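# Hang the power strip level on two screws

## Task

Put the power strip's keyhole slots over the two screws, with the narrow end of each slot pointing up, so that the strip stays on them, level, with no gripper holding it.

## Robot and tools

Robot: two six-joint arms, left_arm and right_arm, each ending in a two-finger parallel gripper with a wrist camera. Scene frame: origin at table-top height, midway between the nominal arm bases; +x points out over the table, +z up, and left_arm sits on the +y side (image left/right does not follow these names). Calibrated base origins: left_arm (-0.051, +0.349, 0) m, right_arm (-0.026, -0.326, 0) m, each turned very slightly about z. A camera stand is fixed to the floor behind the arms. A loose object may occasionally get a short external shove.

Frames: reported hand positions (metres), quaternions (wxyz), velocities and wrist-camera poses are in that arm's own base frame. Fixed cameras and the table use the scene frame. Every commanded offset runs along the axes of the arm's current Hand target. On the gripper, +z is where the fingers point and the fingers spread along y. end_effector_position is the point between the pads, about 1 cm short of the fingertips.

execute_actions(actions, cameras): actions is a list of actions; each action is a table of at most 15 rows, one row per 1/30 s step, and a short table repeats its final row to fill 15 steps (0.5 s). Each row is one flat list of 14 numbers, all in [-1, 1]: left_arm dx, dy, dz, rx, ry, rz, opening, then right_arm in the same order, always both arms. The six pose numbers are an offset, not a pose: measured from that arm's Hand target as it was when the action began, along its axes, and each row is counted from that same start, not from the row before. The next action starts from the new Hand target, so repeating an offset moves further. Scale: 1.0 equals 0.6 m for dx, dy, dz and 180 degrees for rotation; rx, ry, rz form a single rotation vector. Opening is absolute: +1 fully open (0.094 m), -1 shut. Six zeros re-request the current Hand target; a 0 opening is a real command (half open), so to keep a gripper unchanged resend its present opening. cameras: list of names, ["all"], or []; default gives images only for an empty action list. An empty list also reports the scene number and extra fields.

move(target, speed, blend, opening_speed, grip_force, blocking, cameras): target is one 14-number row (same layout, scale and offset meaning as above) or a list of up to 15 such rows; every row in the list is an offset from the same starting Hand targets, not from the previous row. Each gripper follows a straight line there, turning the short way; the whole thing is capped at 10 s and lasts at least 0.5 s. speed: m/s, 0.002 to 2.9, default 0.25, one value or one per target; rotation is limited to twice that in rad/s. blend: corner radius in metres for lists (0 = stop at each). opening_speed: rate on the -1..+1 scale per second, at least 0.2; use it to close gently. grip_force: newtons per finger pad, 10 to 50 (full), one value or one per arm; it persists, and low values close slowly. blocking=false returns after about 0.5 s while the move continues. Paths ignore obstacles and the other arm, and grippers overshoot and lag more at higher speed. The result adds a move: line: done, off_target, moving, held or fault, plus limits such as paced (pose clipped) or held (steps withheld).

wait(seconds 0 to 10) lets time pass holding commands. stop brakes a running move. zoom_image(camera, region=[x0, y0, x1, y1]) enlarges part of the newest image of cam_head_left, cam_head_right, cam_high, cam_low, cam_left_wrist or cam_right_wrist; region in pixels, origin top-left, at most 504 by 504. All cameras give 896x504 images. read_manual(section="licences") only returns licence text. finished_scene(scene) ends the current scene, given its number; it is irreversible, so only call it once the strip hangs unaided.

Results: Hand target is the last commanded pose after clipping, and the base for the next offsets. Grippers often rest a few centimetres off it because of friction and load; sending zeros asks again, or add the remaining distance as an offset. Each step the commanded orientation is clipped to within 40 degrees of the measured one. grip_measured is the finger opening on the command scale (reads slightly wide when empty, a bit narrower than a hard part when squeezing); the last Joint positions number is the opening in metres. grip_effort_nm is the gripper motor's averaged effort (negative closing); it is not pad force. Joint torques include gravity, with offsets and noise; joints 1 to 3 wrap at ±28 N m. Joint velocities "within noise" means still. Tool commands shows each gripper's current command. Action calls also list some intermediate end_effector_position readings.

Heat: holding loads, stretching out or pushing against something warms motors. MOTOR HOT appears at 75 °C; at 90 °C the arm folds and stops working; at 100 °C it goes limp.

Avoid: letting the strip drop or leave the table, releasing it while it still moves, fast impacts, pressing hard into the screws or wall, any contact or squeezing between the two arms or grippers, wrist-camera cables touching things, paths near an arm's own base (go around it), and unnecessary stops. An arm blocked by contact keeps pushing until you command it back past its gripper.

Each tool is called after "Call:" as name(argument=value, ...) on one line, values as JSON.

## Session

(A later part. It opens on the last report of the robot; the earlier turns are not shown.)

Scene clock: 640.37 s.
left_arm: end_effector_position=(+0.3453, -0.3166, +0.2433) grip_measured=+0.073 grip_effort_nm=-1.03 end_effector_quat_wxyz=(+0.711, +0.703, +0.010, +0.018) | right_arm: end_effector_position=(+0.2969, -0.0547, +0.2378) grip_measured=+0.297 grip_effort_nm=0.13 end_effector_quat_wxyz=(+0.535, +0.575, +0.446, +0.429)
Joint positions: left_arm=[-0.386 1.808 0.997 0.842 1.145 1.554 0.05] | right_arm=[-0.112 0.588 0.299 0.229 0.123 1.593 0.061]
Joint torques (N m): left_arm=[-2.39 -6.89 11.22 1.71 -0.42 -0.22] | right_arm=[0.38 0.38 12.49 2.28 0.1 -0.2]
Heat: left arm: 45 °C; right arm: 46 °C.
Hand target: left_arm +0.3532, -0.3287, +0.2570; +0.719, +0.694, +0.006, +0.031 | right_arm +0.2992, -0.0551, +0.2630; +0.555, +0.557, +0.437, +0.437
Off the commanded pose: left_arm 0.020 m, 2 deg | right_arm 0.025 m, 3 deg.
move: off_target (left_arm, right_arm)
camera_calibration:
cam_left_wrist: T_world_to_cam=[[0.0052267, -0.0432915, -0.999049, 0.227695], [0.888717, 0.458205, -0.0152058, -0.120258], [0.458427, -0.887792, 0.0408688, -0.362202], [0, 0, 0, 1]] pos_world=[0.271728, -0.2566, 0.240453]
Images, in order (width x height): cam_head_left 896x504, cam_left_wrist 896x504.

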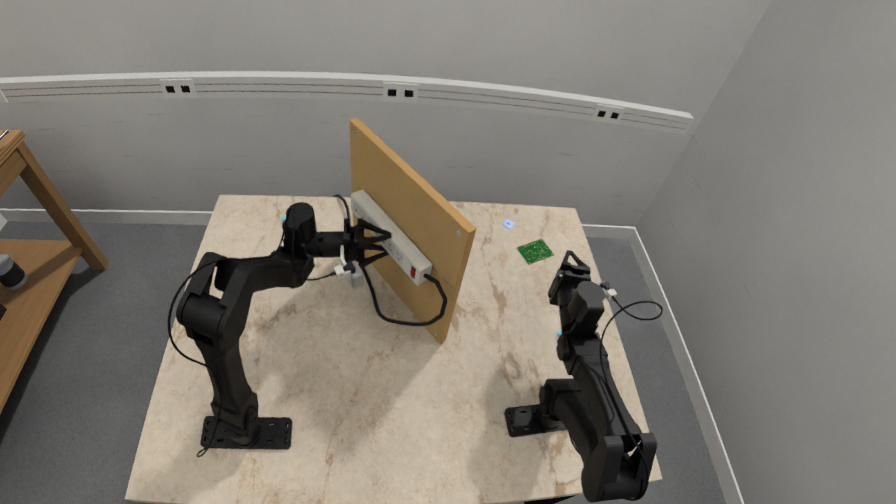

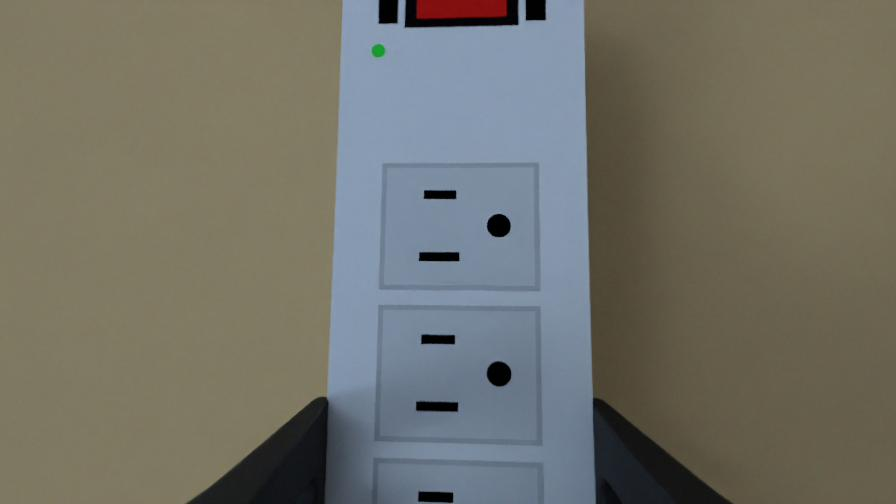

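Call:
move(target=[-0.0137,0.004,0.0095,0,0,0,-0.3,0,0,0,0,0,0,0.3], speed=0.03, cameras=["cam_head_left"])

Call:
zoom_image(camera="cam_head_left", region=[320, 160, 460, 300])

Scene clock: 645.67 s.
left_arm: end_effector_position=(+0.3453, -0.3167, +0.2433) grip_measured=+0.073 grip_effort_nm=-1.03 end_effector_quat_wxyz=(+0.711, +0.703, +0.010, +0.018) | right_arm: end_effector_position=(+0.2969, -0.0547, +0.2378) grip_measured=+0.297 grip_effort_nm=0.13 end_effector_quat_wxyz=(+0.535, +0.575, +0.446, +0.429)
Joint positions: left_arm=[-0.386 1.808 0.997 0.842 1.144 1.554 0.05] | right_arm=[-0.112 0.588 0.299 0.229 0.123 1.593 0.061]
Joint torques (N m): left_arm=[-4.57 -8.72 9.66 1.64 -0.62 -0.2] | right_arm=[0.43 0.5 12.63 2.3 0.08 -0.25]
Heat: left arm: 45 °C; right arm: 46 °C.
Hand target: left_arm +0.3452, -0.3347, +0.2592; +0.719, +0.694, +0.007, +0.031 | right_arm +0.2992, -0.0551, +0.2630; +0.555, +0.557, +0.437, +0.437
Off the commanded pose: left_arm 0.024 m, 2 deg | right_arm 0.025 m, 3 deg.
move: off_target (left_arm, right_arm)
Images, in order (width x height): cam_head_left 896x504.

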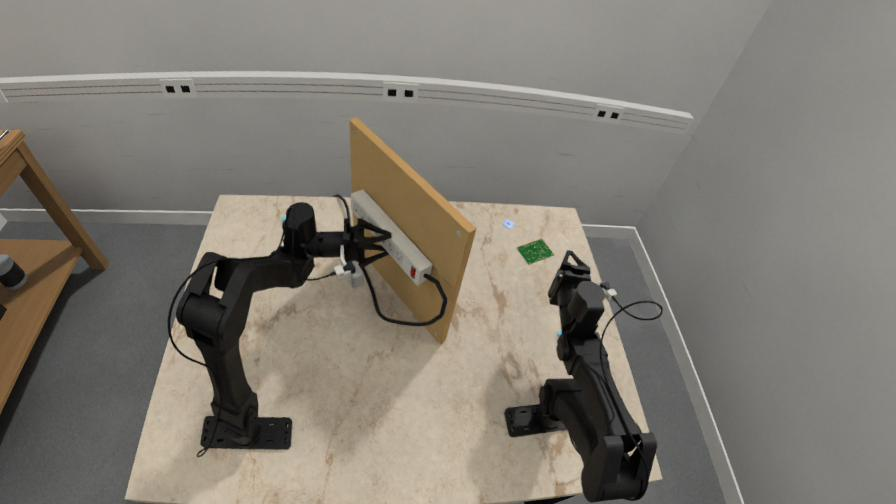

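Scaled by 3.600 from the camera's 896x504 image, which has a finer 1280x720 frame.

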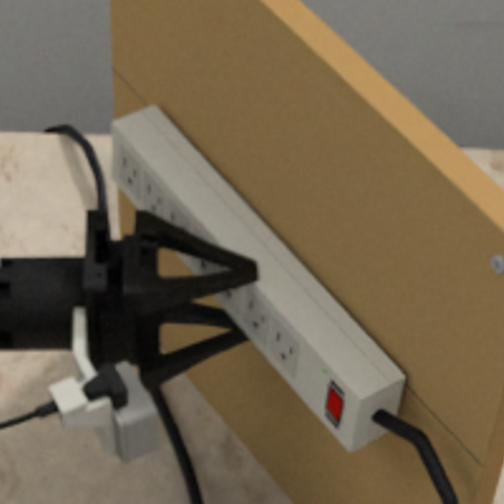

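Call:
move(target=[-0.015,0,0.0,0,0,0,-0.3,0,0,0,0,0,0,0.3], speed=0.03)

Call:
move(target=[-0.01,0,-0.015,0,0,0,-0.3,0,0,0,0,0,0,0.3], speed=0.03, cameras=["cam_head_left"])

Call:
zoom_image(camera="cam_head_left", region=[320, 160, 460, 300])

Scene clock: 648.80 s.
left_arm: end_effector_position=(+0.3435, -0.3232, +0.2425) grip_measured=+0.073 grip_effort_nm=-1.03 end_effector_quat_wxyz=(+0.711, +0.703, +0.015, +0.022) | right_arm: end_effector_position=(+0.2969, -0.0547, +0.2378) grip_measured=+0.297 grip_effort_nm=0.13 end_effector_quat_wxyz=(+0.535, +0.575, +0.446, +0.429)
Joint positions: left_arm=[-0.407 1.805 0.991 0.841 1.111 1.556 0.05] | right_arm=[-0.112 0.588 0.299 0.229 0.123 1.593 0.061]
Joint torques (N m): left_arm=[-3.71 -10.51 7.46 1.72 -0.41 -0.19] | right_arm=[0.43 0.32 12.56 2.31 0.09 -0.22]
Heat: left arm: 45 °C; right arm: 46 °C.
Hand target: left_arm +0.3362, -0.3351, +0.2589; +0.719, +0.694, +0.007, +0.031 | right_arm +0.2992, -0.0551, +0.2630; +0.555, +0.557, +0.437, +0.437
Off the commanded pose: left_arm 0.022 m, 2 deg | right_arm 0.025 m, 3 deg.
move: off_target (left_arm, right_arm)

Scene clock: 649.57 s.
left_arm: end_effector_position=(+0.3428, -0.3226, +0.2427) grip_measured=+0.073 grip_effort_nm=-1.03 end_effector_quat_wxyz=(+0.711, +0.702, +0.025, +0.031) | right_arm: end_effector_position=(+0.2969, -0.0547, +0.2378) grip_measured=+0.297 grip_effort_nm=0.13 end_effector_quat_wxyz=(+0.535, +0.575, +0.446, +0.429)
Joint positions: left_arm=[-0.413 1.786 0.968 0.845 1.078 1.556 0.05] | right_arm=[-0.112 0.588 0.299 0.229 0.123 1.593 0.061]
Joint torques (N m): left_arm=[-1.87 -11.29 6.2 1.8 0.06 -0.18] | right_arm=[0.4 0.38 12.6 2.27 0.09 -0.21]
Heat: left arm: 45 °C; right arm: 46 °C.
Hand target: left_arm +0.3297, -0.3265, +0.2586; +0.719, +0.694, +0.006, +0.031 | right_arm +0.2992, -0.0551, +0.2630; +0.555, +0.557, +0.437, +0.437
Off the commanded pose: left_arm 0.021 m, 3 deg | right_arm 0.025 m, 3 deg.
move: off_target (left_arm, right_arm)
Images, in order (width x height): cam_head_left 896x504.

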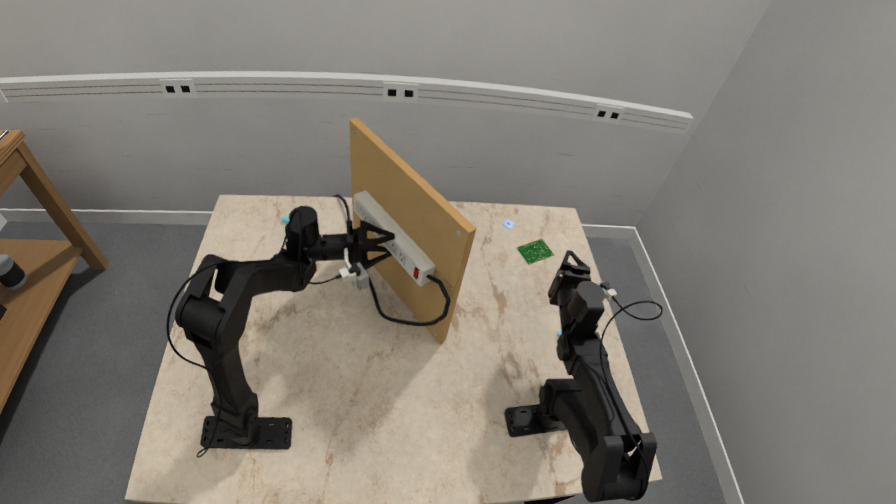

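Scaled by 3.600 from the camera's 896x504 image, which has a finer 1280x720 frame.

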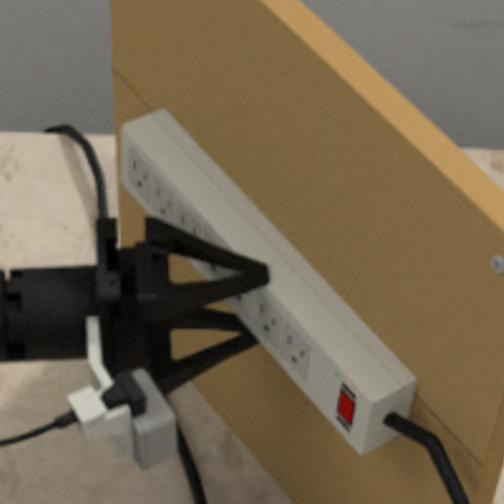

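Call:
move(target=[[0.0213,-0.005,-0.007,0,0,0,-0.3,0,0,0,0,0,0,0.3],[0.034,-0.006,0.012,0,0,0,-0.3,0,0,0,0,0,0,0.3]], speed=0.03, cameras=["cam_head_left"])

Call:
zoom_image(camera="cam_head_left", region=[320, 160, 460, 300])

Scene clock: 655.33 s.
left_arm: end_effector_position=(+0.3436, -0.3231, +0.2421) grip_measured=+0.073 grip_effort_nm=-1.03 end_effector_quat_wxyz=(+0.711, +0.702, +0.012, +0.021) | right_arm: end_effector_position=(+0.2969, -0.0547, +0.2378) grip_measured=+0.297 grip_effort_nm=0.13 end_effector_quat_wxyz=(+0.535, +0.575, +0.446, +0.429)
Joint positions: left_arm=[-0.406 1.81 0.994 0.847 1.118 1.556 0.05] | right_arm=[-0.112 0.588 0.299 0.229 0.123 1.593 0.061]
Joint torques (N m): left_arm=[-1.72 -7.09 11.14 1.7 -0.28 -0.21] | right_arm=[0.39 0.29 12.6 2.28 0.09 -0.21]
Heat: left arm: 45 °C; right arm: 46 °C.
Hand target: left_arm +0.3506, -0.3327, +0.2559; +0.719, +0.694, +0.006, +0.031 | right_arm +0.2992, -0.0551, +0.2630; +0.555, +0.557, +0.437, +0.437
Off the commanded pose: left_arm 0.018 m, 2 deg | right_arm 0.025 m, 3 deg.
move: off_target (left_arm, right_arm)
Images, in order (width x height): cam_head_left 896x504.

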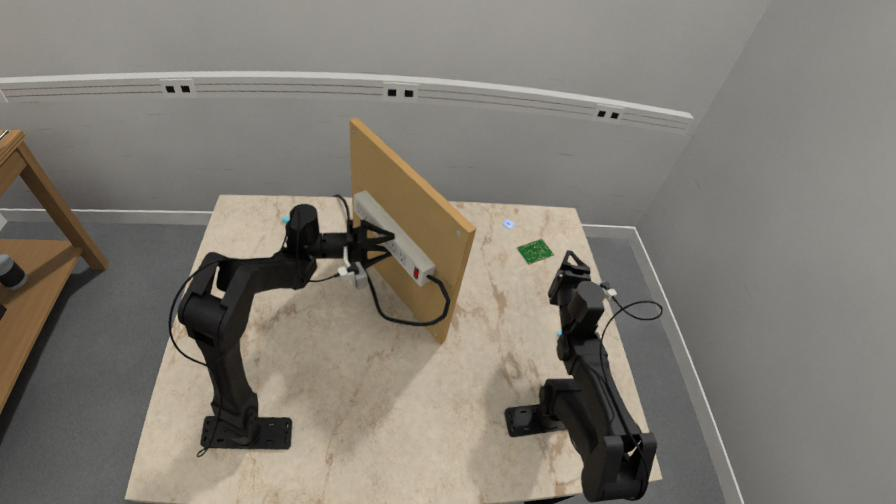

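Scaled by 3.600 from the camera's 896x504 image, which has a finer 1280x720 frame.

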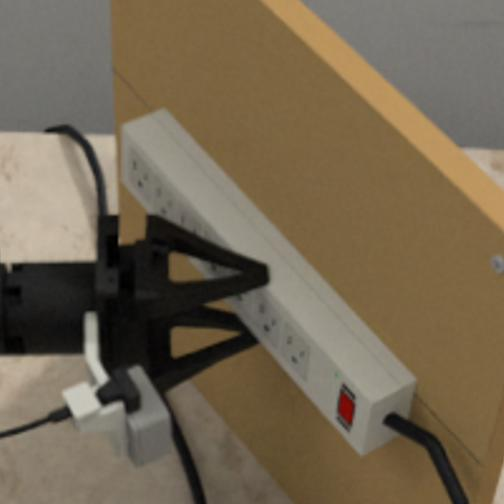

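Call:
move(target=[-0.01,-0.035,-0.006,0,0,0,-0.3,0,0,0,0,0,0,0.3], speed=0.03, cameras=["cam_head_left"])

Call:
zoom_image(camera="cam_head_left", region=[320, 160, 460, 300])

Scene clock: 661.07 s.
left_arm: end_effector_position=(+0.3448, -0.3232, +0.2407) grip_measured=+0.073 grip_effort_nm=-1.03 end_effector_quat_wxyz=(+0.719, +0.694, -0.003, +0.035) | right_arm: end_effector_position=(+0.2969, -0.0547, +0.2378) grip_measured=+0.297 grip_effort_nm=0.13 end_effector_quat_wxyz=(+0.535, +0.575, +0.446, +0.429)
Joint positions: left_arm=[-0.404 1.837 0.984 0.937 1.121 1.547 0.05] | right_arm=[-0.112 0.588 0.299 0.229 0.123 1.593 0.061]
Joint torques (N m): left_arm=[-1.94 -6.98 6.48 1.64 -0.33 -0.11] | right_arm=[0.35 0.42 12.52 2.29 0.09 -0.21]
Heat: left arm: 45 °C; right arm: 46 °C.
Hand target: left_arm +0.3451, -0.3302, +0.2345; +0.719, +0.694, +0.006, +0.031 | right_arm +0.2992, -0.0551, +0.2630; +0.555, +0.557, +0.437, +0.437
Off the commanded pose: left_arm 0.009 m, 1 deg | right_arm 0.025 m, 3 deg.
move: off_target (right_arm)
Images, in order (width x height): cam_head_left 896x504.

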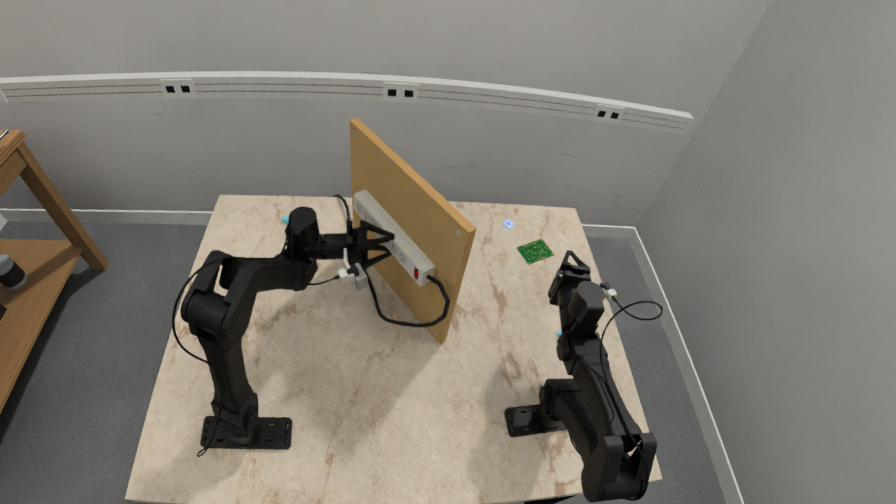

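Scaled by 3.600 from the camera's 896x504 image, which has a finer 1280x720 frame.

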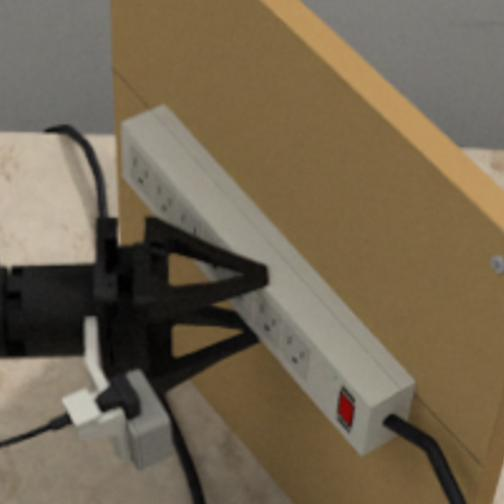

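Call:
move(target=[0,-0.025,0,0,0,-0.004,-0.3,0,0,0,0,0,0,0.3], speed=0.03, cameras=["cam_head_left"])

Call:
zoom_image(camera="cam_head_left", region=[320, 160, 460, 300])

Scene clock: 664.37 s.
left_arm: end_effector_position=(+0.3443, -0.3227, +0.2390) grip_measured=+0.073 grip_effort_nm=-1.03 end_effector_quat_wxyz=(+0.727, +0.685, -0.010, +0.041) | right_arm: end_effector_position=(+0.2969, -0.0547, +0.2378) grip_measured=+0.297 grip_effort_nm=0.13 end_effector_quat_wxyz=(+0.535, +0.575, +0.446, +0.429)
Joint positions: left_arm=[-0.404 1.862 0.968 1.034 1.121 1.515 0.05] | right_arm=[-0.112 0.588 0.299 0.229 0.123 1.593 0.061]
Joint torques (N m): left_arm=[-1.95 -5.98 5.72 1.25 -0.36 0.09] | right_arm=[0.36 0.43 12.63 2.3 0.07 -0.19]
Heat: left arm: 45 °C; right arm: 46 °C.
Hand target: left_arm +0.3457, -0.3307, +0.2195; +0.719, +0.694, +0.011, +0.027 | right_arm +0.2992, -0.0551, +0.2630; +0.555, +0.557, +0.437, +0.437
Off the commanded pose: left_arm 0.021 m, 3 deg | right_arm 0.025 m, 3 deg.
move: off_target (left_arm, right_arm)
Images, in order (width x height): cam_head_left 896x504.

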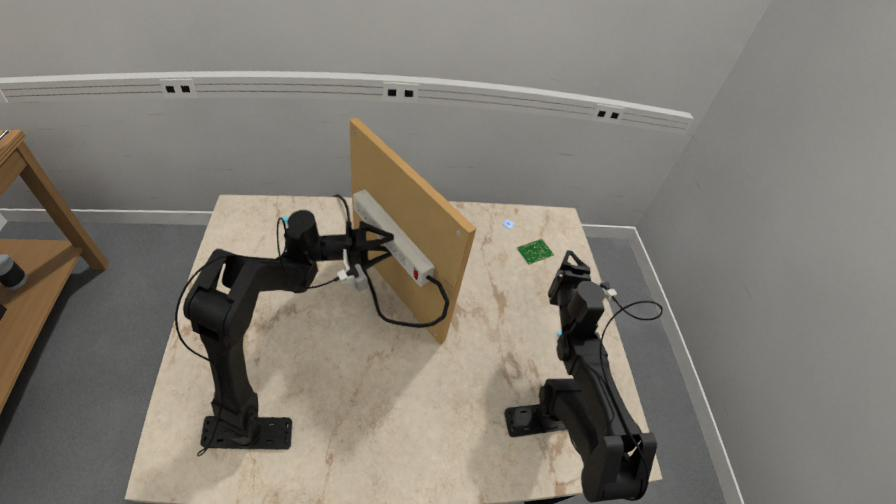

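Scaled by 3.600 from the camera's 896x504 image, which has a finer 1280x720 frame.

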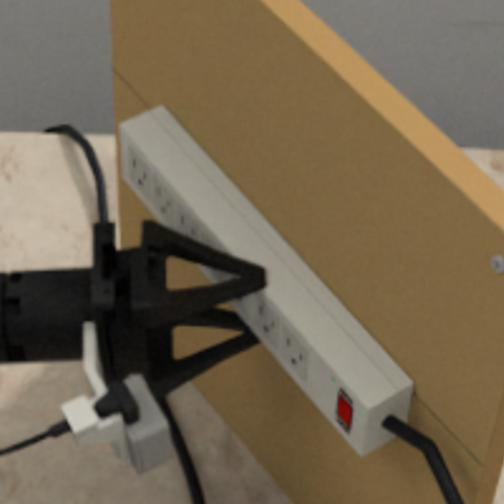

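Call:
move(target=[0,-0.04,-0.004,0,0,0,-0.3,0,0,0,0,0,0,0.3], speed=0.03, cameras=["cam_head_left"])

Call:
zoom_image(camera="cam_head_left", region=[320, 160, 460, 300])

Scene clock: 672.93 s.
left_arm: end_effector_position=(+0.3440, -0.3219, +0.2369) grip_measured=+0.073 grip_effort_nm=-1.03 end_effector_quat_wxyz=(+0.738, +0.672, -0.017, +0.050) | right_arm: end_effector_position=(+0.2969, -0.0547, +0.2378) grip_measured=+0.297 grip_effort_nm=0.13 end_effector_quat_wxyz=(+0.535, +0.575, +0.446, +0.429)
Joint positions: left_arm=[-0.404 1.898 0.95 1.166 1.115 1.467 0.05] | right_arm=[-0.112 0.588 0.299 0.229 0.123 1.593 0.061]
Joint torques (N m): left_arm=[-1.5 -4.11 3.77 0.93 -0.27 0.47] | right_arm=[0.35 0.27 12.6 2.32 0.1 -0.2]
Heat: left arm: 44 °C; right arm: 46 °C.
Hand target: left_arm +0.3461, -0.3292, +0.1954; +0.719, +0.694, +0.011, +0.026 | right_arm +0.2992, -0.0551, +0.2630; +0.555, +0.557, +0.437, +0.437
Off the commanded pose: left_arm 0.042 m, 5 deg | right_arm 0.025 m, 3 deg.
move: off_target (left_arm, right_arm)
Images, in order (width x height): cam_head_left 896x504.

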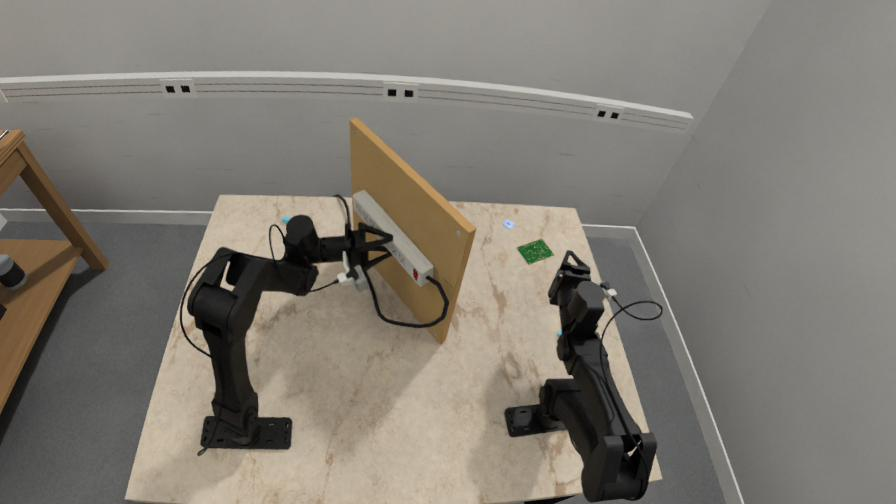

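Scaled by 3.600 from the camera's 896x504 image, which has a finer 1280x720 frame.

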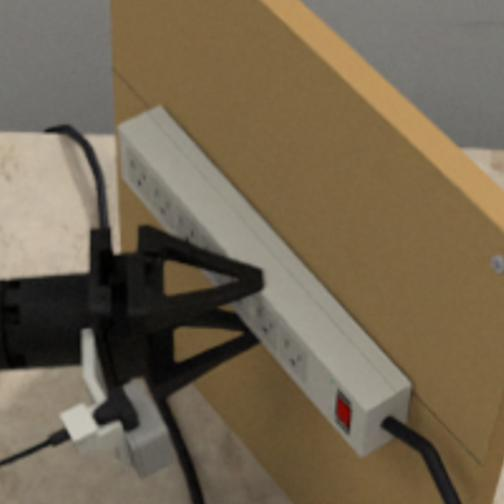

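Call:
move(target=[[0,0.085,0,0,0,0,-0.3,0,0,0,0,0,0,0.3],[0.015,0.085,0.03,0,0,0,-0.3,0,0,0,0,0,0,0.3]], speed=0.04, cameras=["cam_head_left"])

Call:
zoom_image(camera="cam_head_left", region=[320, 160, 460, 300])

Scene clock: 678.83 s.
left_arm: end_effector_position=(+0.3457, -0.3224, +0.2285) grip_measured=+0.073 grip_effort_nm=-1.03 end_effector_quat_wxyz=(+0.711, +0.703, +0.011, +0.015) | right_arm: end_effector_position=(+0.2969, -0.0547, +0.2378) grip_measured=+0.297 grip_effort_nm=0.13 end_effector_quat_wxyz=(+0.535, +0.575, +0.446, +0.429)
Joint positions: left_arm=[-0.4 1.851 0.985 0.893 1.134 1.551 0.05] | right_arm=[-0.112 0.588 0.299 0.229 0.123 1.593 0.061]
Joint torques (N m): left_arm=[-4.53 -7.23 13.03 1.5 -0.66 -0.29] | right_arm=[0.34 0.29 12.62 2.3 0.11 -0.19]
Heat: left arm: 44 °C; right arm: 46 °C.
Hand target: left_arm +0.3550, -0.3448, +0.2473; +0.719, +0.694, +0.011, +0.027 | right_arm +0.2992, -0.0551, +0.2630; +0.555, +0.557, +0.437, +0.437
Off the commanded pose: left_arm 0.031 m, 2 deg | right_arm 0.025 m, 3 deg.
move: off_target (left_arm, right_arm)
Images, in order (width x height): cam_head_left 896x504.

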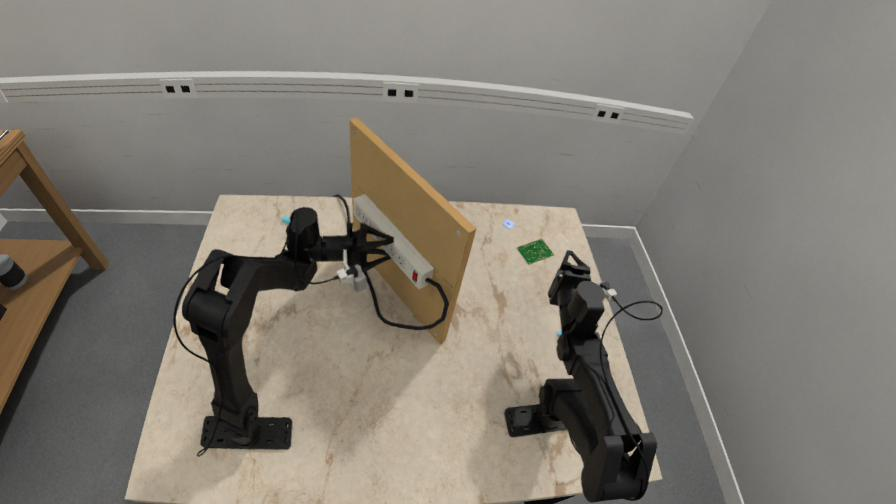

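Scaled by 3.600 from the camera's 896x504 image, which has a finer 1280x720 frame.

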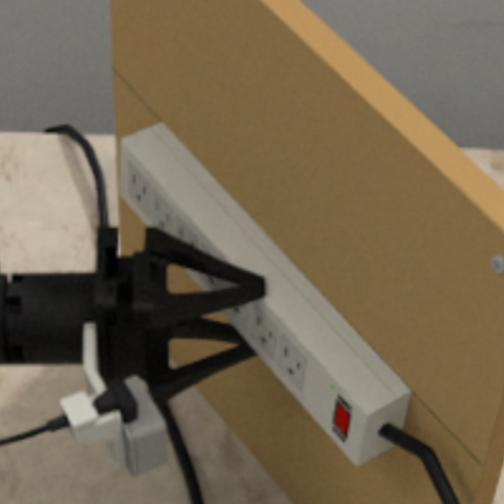

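Call:
move(target=[[-0.015,-0.015,-0.03,0,0,0,-0.3,0,0,0,0,0,0,0.3],[-0.03,-0.015,-0.058,0,0,0,-0.3,0,0,0,0,0,0,0.3]], speed=0.03, cameras=["cam_head_left"])

Call:
zoom_image(camera="cam_head_left", region=[320, 160, 460, 300])

Scene clock: 686.97 s.
left_arm: end_effector_position=(+0.3471, -0.3176, +0.2276) grip_measured=+0.073 grip_effort_nm=-1.03 end_effector_quat_wxyz=(+0.715, +0.698, +0.024, +0.036) | right_arm: end_effector_position=(+0.2969, -0.0547, +0.2378) grip_measured=+0.297 grip_effort_nm=0.13 end_effector_quat_wxyz=(+0.535, +0.575, +0.446, +0.429)
Joint positions: left_arm=[-0.397 1.837 0.939 0.953 1.089 1.537 0.05] | right_arm=[-0.112 0.588 0.299 0.229 0.123 1.593 0.061]
Joint torques (N m): left_arm=[0.87 -11.52 4.74 1.68 0.36 -0.18] | right_arm=[0.32 0.35 12.62 2.32 0.11 -0.22]
Heat: left arm: 44 °C; right arm: 46 °C.
Hand target: left_arm +0.3353, -0.3114, +0.2366; +0.719, +0.694, +0.011, +0.027 | right_arm +0.2992, -0.0551, +0.2630; +0.555, +0.557, +0.437, +0.437
Off the commanded pose: left_arm 0.016 m, 2 deg | right_arm 0.025 m, 3 deg.
move: off_target (left_arm, right_arm)
Images, in order (width x height): cam_head_left 896x504.

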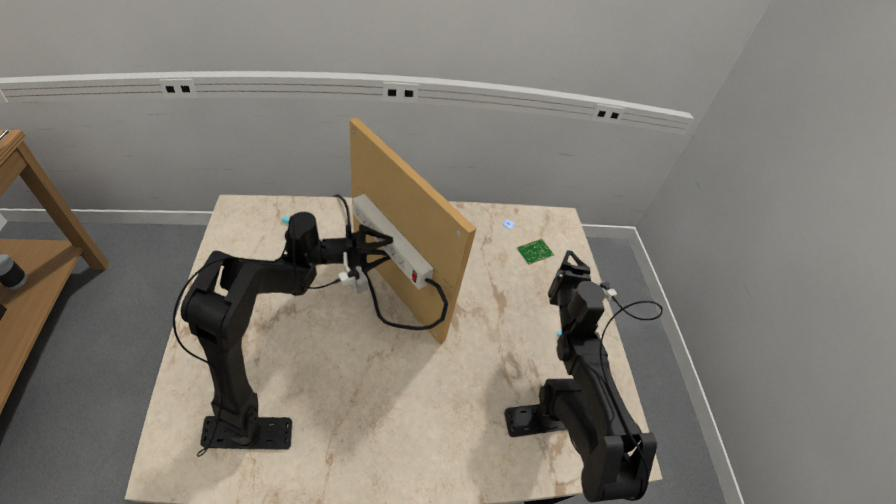

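Scaled by 3.600 from the camera's 896x504 image, which has a finer 1280x720 frame.

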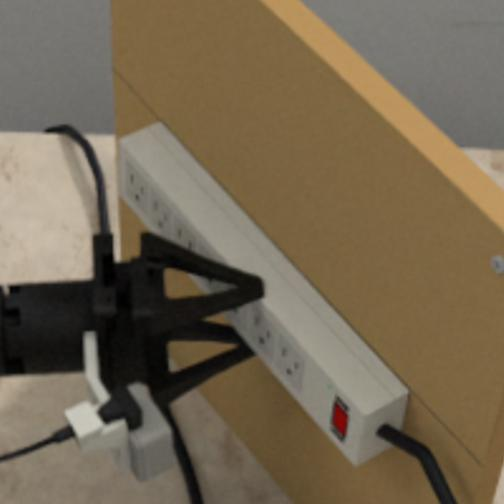

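Call:
move(target=[0.012,-0.04,0.014,0,0,0,-0.3,0,0,0,0,0,0,0.3], speed=0.03, cameras=["cam_head_left"])

Call:
zoom_image(camera="cam_head_left", region=[320, 160, 460, 300])

Scene clock: 691.53 s.
left_arm: end_effector_position=(+0.3472, -0.3190, +0.2271) grip_measured=+0.073 grip_effort_nm=-1.03 end_effector_quat_wxyz=(+0.725, +0.687, +0.002, +0.048) | right_arm: end_effector_position=(+0.2969, -0.0547, +0.2378) grip_measured=+0.297 grip_effort_nm=0.13 end_effector_quat_wxyz=(+0.535, +0.575, +0.446, +0.429)
Joint positions: left_arm=[-0.397 1.876 0.939 1.06 1.102 1.524 0.05] | right_arm=[-0.112 0.588 0.299 0.229 0.123 1.593 0.061]
Joint torques (N m): left_arm=[-0.39 -7.05 5.23 1.41 0.07 -0.06] | right_arm=[0.28 0.35 12.6 2.29 0.1 -0.21]
Heat: left arm: 44 °C; right arm: 46 °C.
Hand target: left_arm +0.3434, -0.3203, +0.2131; +0.719, +0.694, +0.011, +0.026 | right_arm +0.2992, -0.0551, +0.2630; +0.555, +0.557, +0.437, +0.437
Off the commanded pose: left_arm 0.015 m, 3 deg | right_arm 0.025 m, 3 deg.
move: off_target (left_arm, right_arm)
Images, in order (width x height): cam_head_left 896x504.

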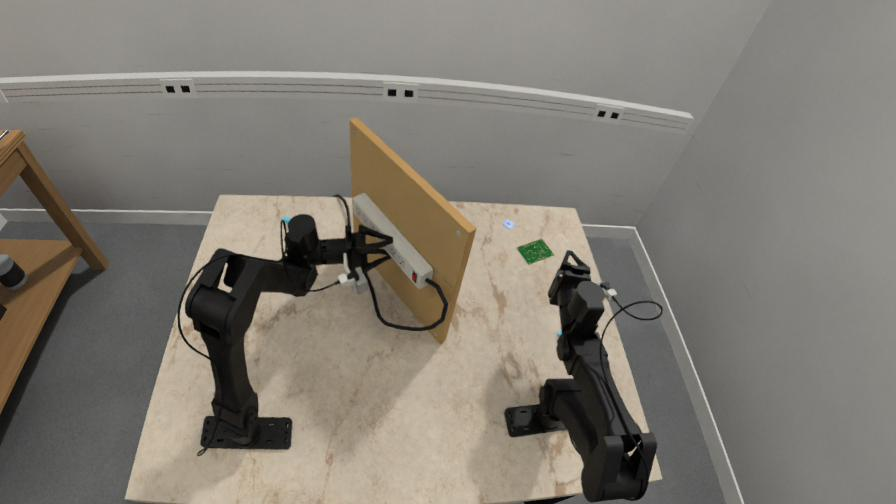

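Scaled by 3.600 from the camera's 896x504 image, which has a finer 1280x720 frame.

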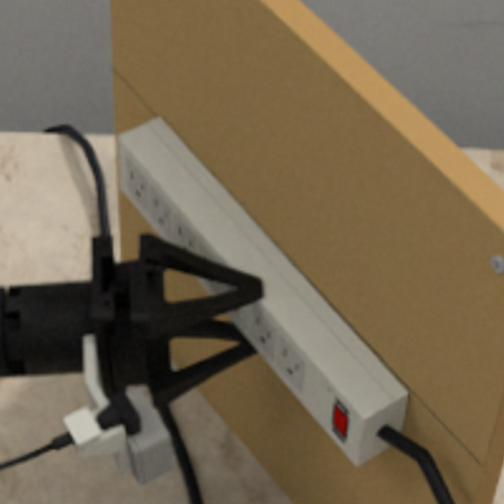

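Call:
move(target=[[0.003,0.02,0.014,0,0,-0.025,-0.3,0,0,0,0,0,0,0.3],[0.003,0.04,0.01,0,0,-0.01,-0.3,0,0,0,0,0,0,0.3]], speed=0.03, cameras=["cam_head_left"])

Call:
zoom_image(camera="cam_head_left", region=[320, 160, 460, 300])

Scene clock: 697.47 s.
left_arm: end_effector_position=(+0.3460, -0.3219, +0.2267) grip_measured=+0.073 grip_effort_nm=-1.03 end_effector_quat_wxyz=(+0.721, +0.692, +0.017, +0.028) | right_arm: end_effector_position=(+0.2969, -0.0547, +0.2378) grip_measured=+0.297 grip_effort_nm=0.13 end_effector_quat_wxyz=(+0.535, +0.575, +0.446, +0.429)
Joint positions: left_arm=[-0.404 1.866 0.948 1.007 1.101 1.506 0.05] | right_arm=[-0.112 0.588 0.299 0.229 0.123 1.593 0.061]
Joint torques (N m): left_arm=[-0.76 -10.26 8.77 1.06 -0.03 -0.23] | right_arm=[0.23 0.44 12.68 2.31 0.09 -0.23]
Heat: left arm: 44 °C; right arm: 46 °C.
Hand target: left_arm +0.3450, -0.3253, +0.2374; +0.720, +0.694, +0.022, +0.015 | right_arm +0.2992, -0.0551, +0.2630; +0.555, +0.557, +0.437, +0.437
Off the commanded pose: left_arm 0.011 m, 2 deg | right_arm 0.025 m, 3 deg.
move: off_target (left_arm, right_arm)
Images, in order (width x height): cam_head_left 896x504.

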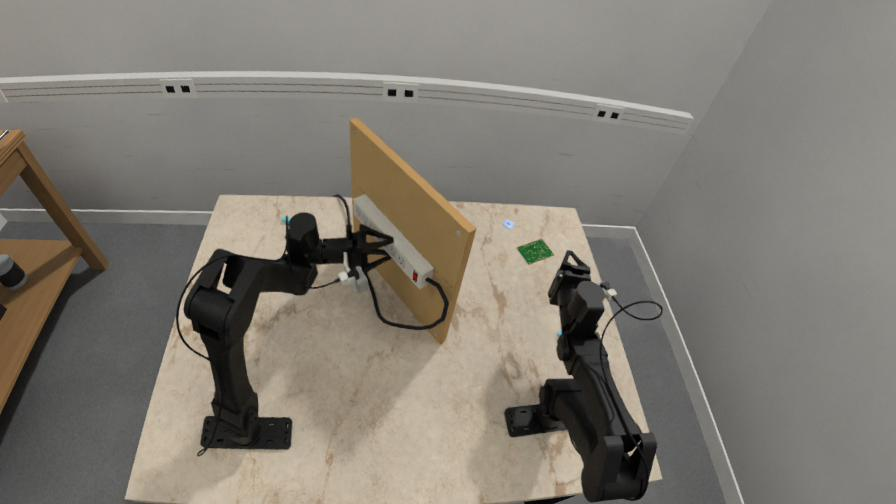

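Scaled by 3.600 from the camera's 896x504 image, which has a finer 1280x720 frame.

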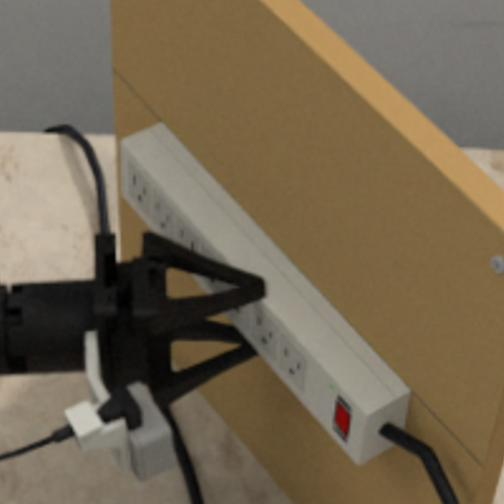

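Call:
move(target=[0,0.008,0,0,0,0,0.35,0,0,0,0,0,0,0.3], speed=0.03, opening_speed=0.2, cameras=["cam_head_left","cam_left_wrist"])

Call:
zoom_image(camera="cam_head_left", region=[320, 160, 460, 300])

Scene clock: 703.47 s.
left_arm: end_effector_position=(+0.3474, -0.3224, +0.2276) grip_measured=+0.348 grip_effort_nm=0.10 end_effector_quat_wxyz=(+0.717, +0.696, +0.029, +0.017) | right_arm: end_effector_position=(+0.2969, -0.0547, +0.2378) grip_measured=+0.297 grip_effort_nm=0.13 end_effector_quat_wxyz=(+0.535, +0.575, +0.446, +0.429)
Joint positions: left_arm=[-0.404 1.857 0.961 0.959 1.101 1.496 0.063] | right_arm=[-0.112 0.588 0.299 0.229 0.123 1.593 0.061]
Joint torques (N m): left_arm=[-0.7 -10.63 8.55 1.27 -0.01 -0.11] | right_arm=[0.31 0.5 12.63 2.29 0.07 -0.19]
Heat: left arm: 43 °C; right arm: 46 °C.
Hand target: left_arm +0.3451, -0.3251, +0.2421; +0.720, +0.694, +0.022, +0.015 | right_arm +0.2992, -0.0551, +0.2630; +0.555, +0.557, +0.437, +0.437
Off the commanded pose: left_arm 0.015 m, 1 deg | right_arm 0.025 m, 3 deg.
move: off_target (left_arm, right_arm)
camera_calibration:
cam_left_wrist: T_world_to_cam=[[-0.0222568, -0.0609, -0.997896, 0.215317], [0.876403, 0.479101, -0.0487859, -0.101103], [0.481064, -0.875645, 0.0427096, -0.372113], [0, 0, 0, 1]] pos_world=[0.272409, -0.264287, 0.225825]
Images, in order (width x height): cam_head_left 896x504, cam_left_wrist 896x504.

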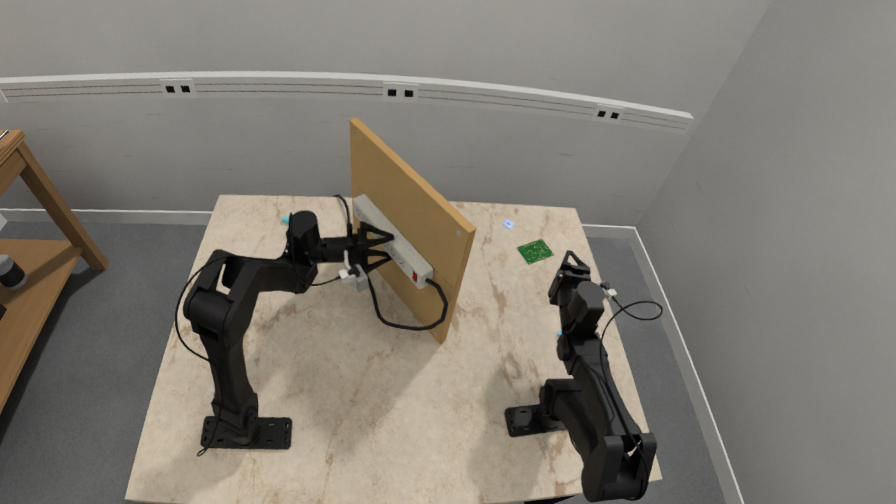

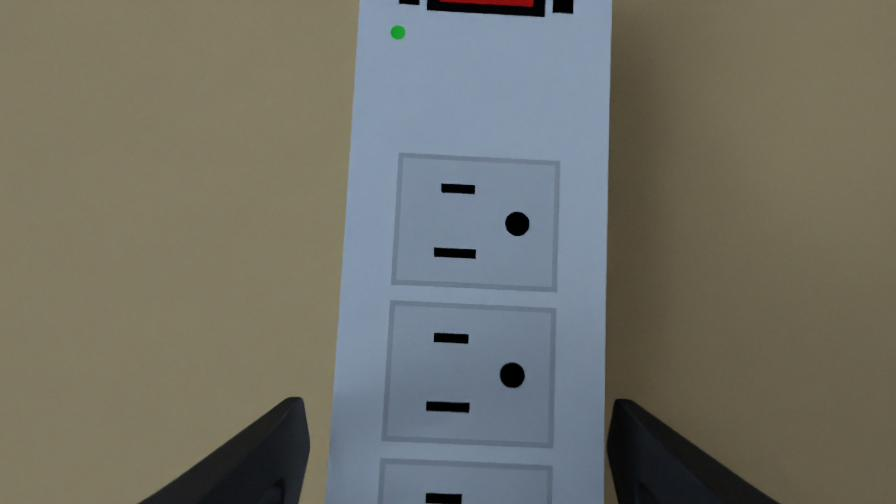

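Scaled by 3.600 from the camera's 896x504 image, which has a finer 1280x720 frame.

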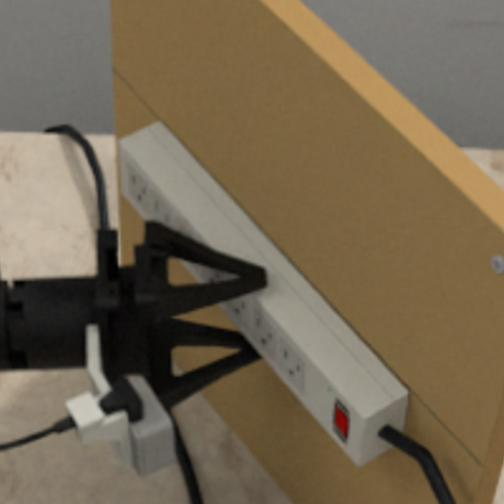

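Call:
move(target=[[0,-0.004,0,0,0,0,0.7,0,0,0,0,0,0,0.3],[0,-0.004,-0.16,0,0,0,0.7,0,0,0,0,0,0,0.3]], speed=0.07, opening_speed=0.6, cameras=["cam_head_left","cam_low"])

Call:
zoom_image(camera="cam_head_left", region=[320, 160, 460, 300])

Scene clock: 709.63 s.
left_arm: end_effector_position=(+0.3446, -0.2311, +0.2337) grip_measured=+0.698 grip_effort_nm=0.10 end_effector_quat_wxyz=(+0.719, +0.694, +0.021, +0.018) | right_arm: end_effector_position=(+0.2969, -0.0547, +0.2378) grip_measured=+0.297 grip_effort_nm=0.13 end_effector_quat_wxyz=(+0.535, +0.575, +0.446, +0.429)
Joint positions: left_arm=[-0.155 1.781 0.848 1.101 1.358 1.402 0.08] | right_arm=[-0.112 0.588 0.299 0.229 0.123 1.593 0.061]
Joint torques (N m): left_arm=[0.25 -9.14 5.08 1.31 -0.07 -0.09] | right_arm=[0.32 0.34 12.45 2.27 0.06 -0.21]
Heat: left arm: 43 °C; right arm: 46 °C.
Hand target: left_arm +0.3400, -0.2293, +0.2363; +0.720, +0.694, +0.022, +0.015 | right_arm +0.2992, -0.0551, +0.2630; +0.555, +0.557, +0.437, +0.437
Off the commanded pose: left_arm 0.005 m, 0 deg | right_arm 0.025 m, 3 deg.
move: off_target (right_arm)
Images, in order (width x height): cam_head_left 896x504, cam_low 896x504.

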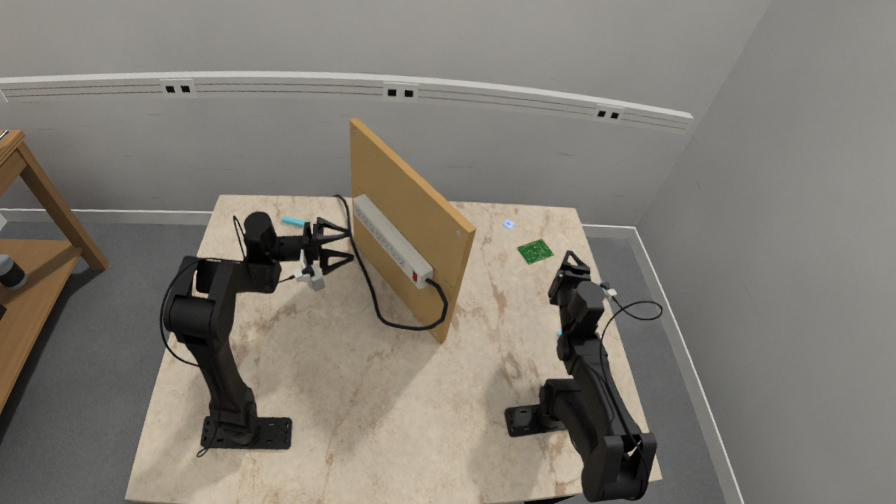

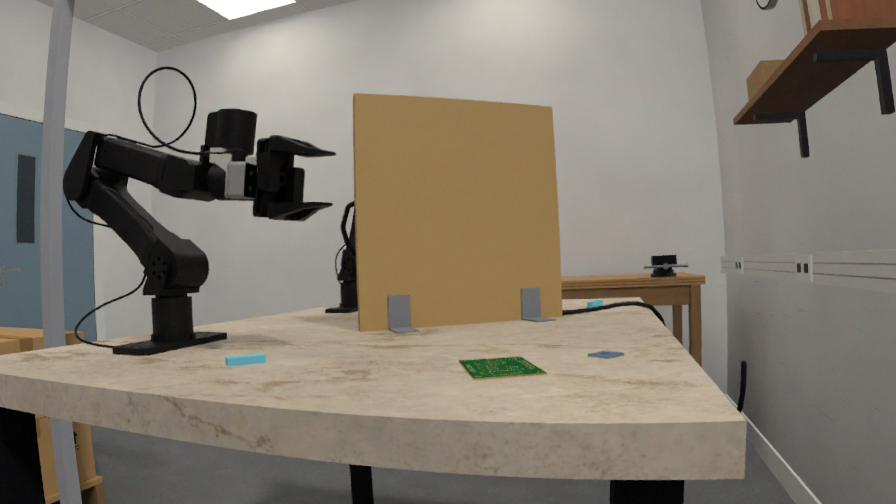

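Scaled by 3.600 from the camera's 896x504 image, which has a finer 1280x720 frame.

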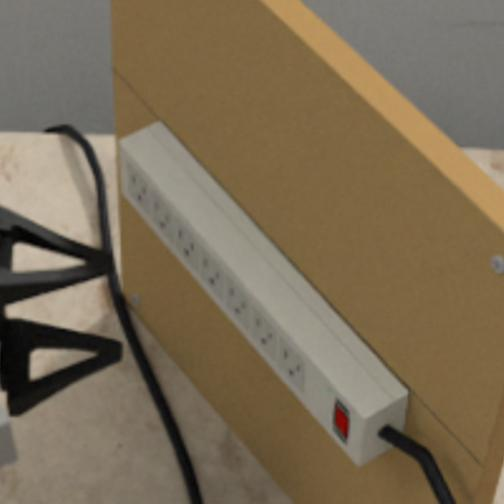

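Call:
finished_scene(scene=1)

The scene is finished: the task was done.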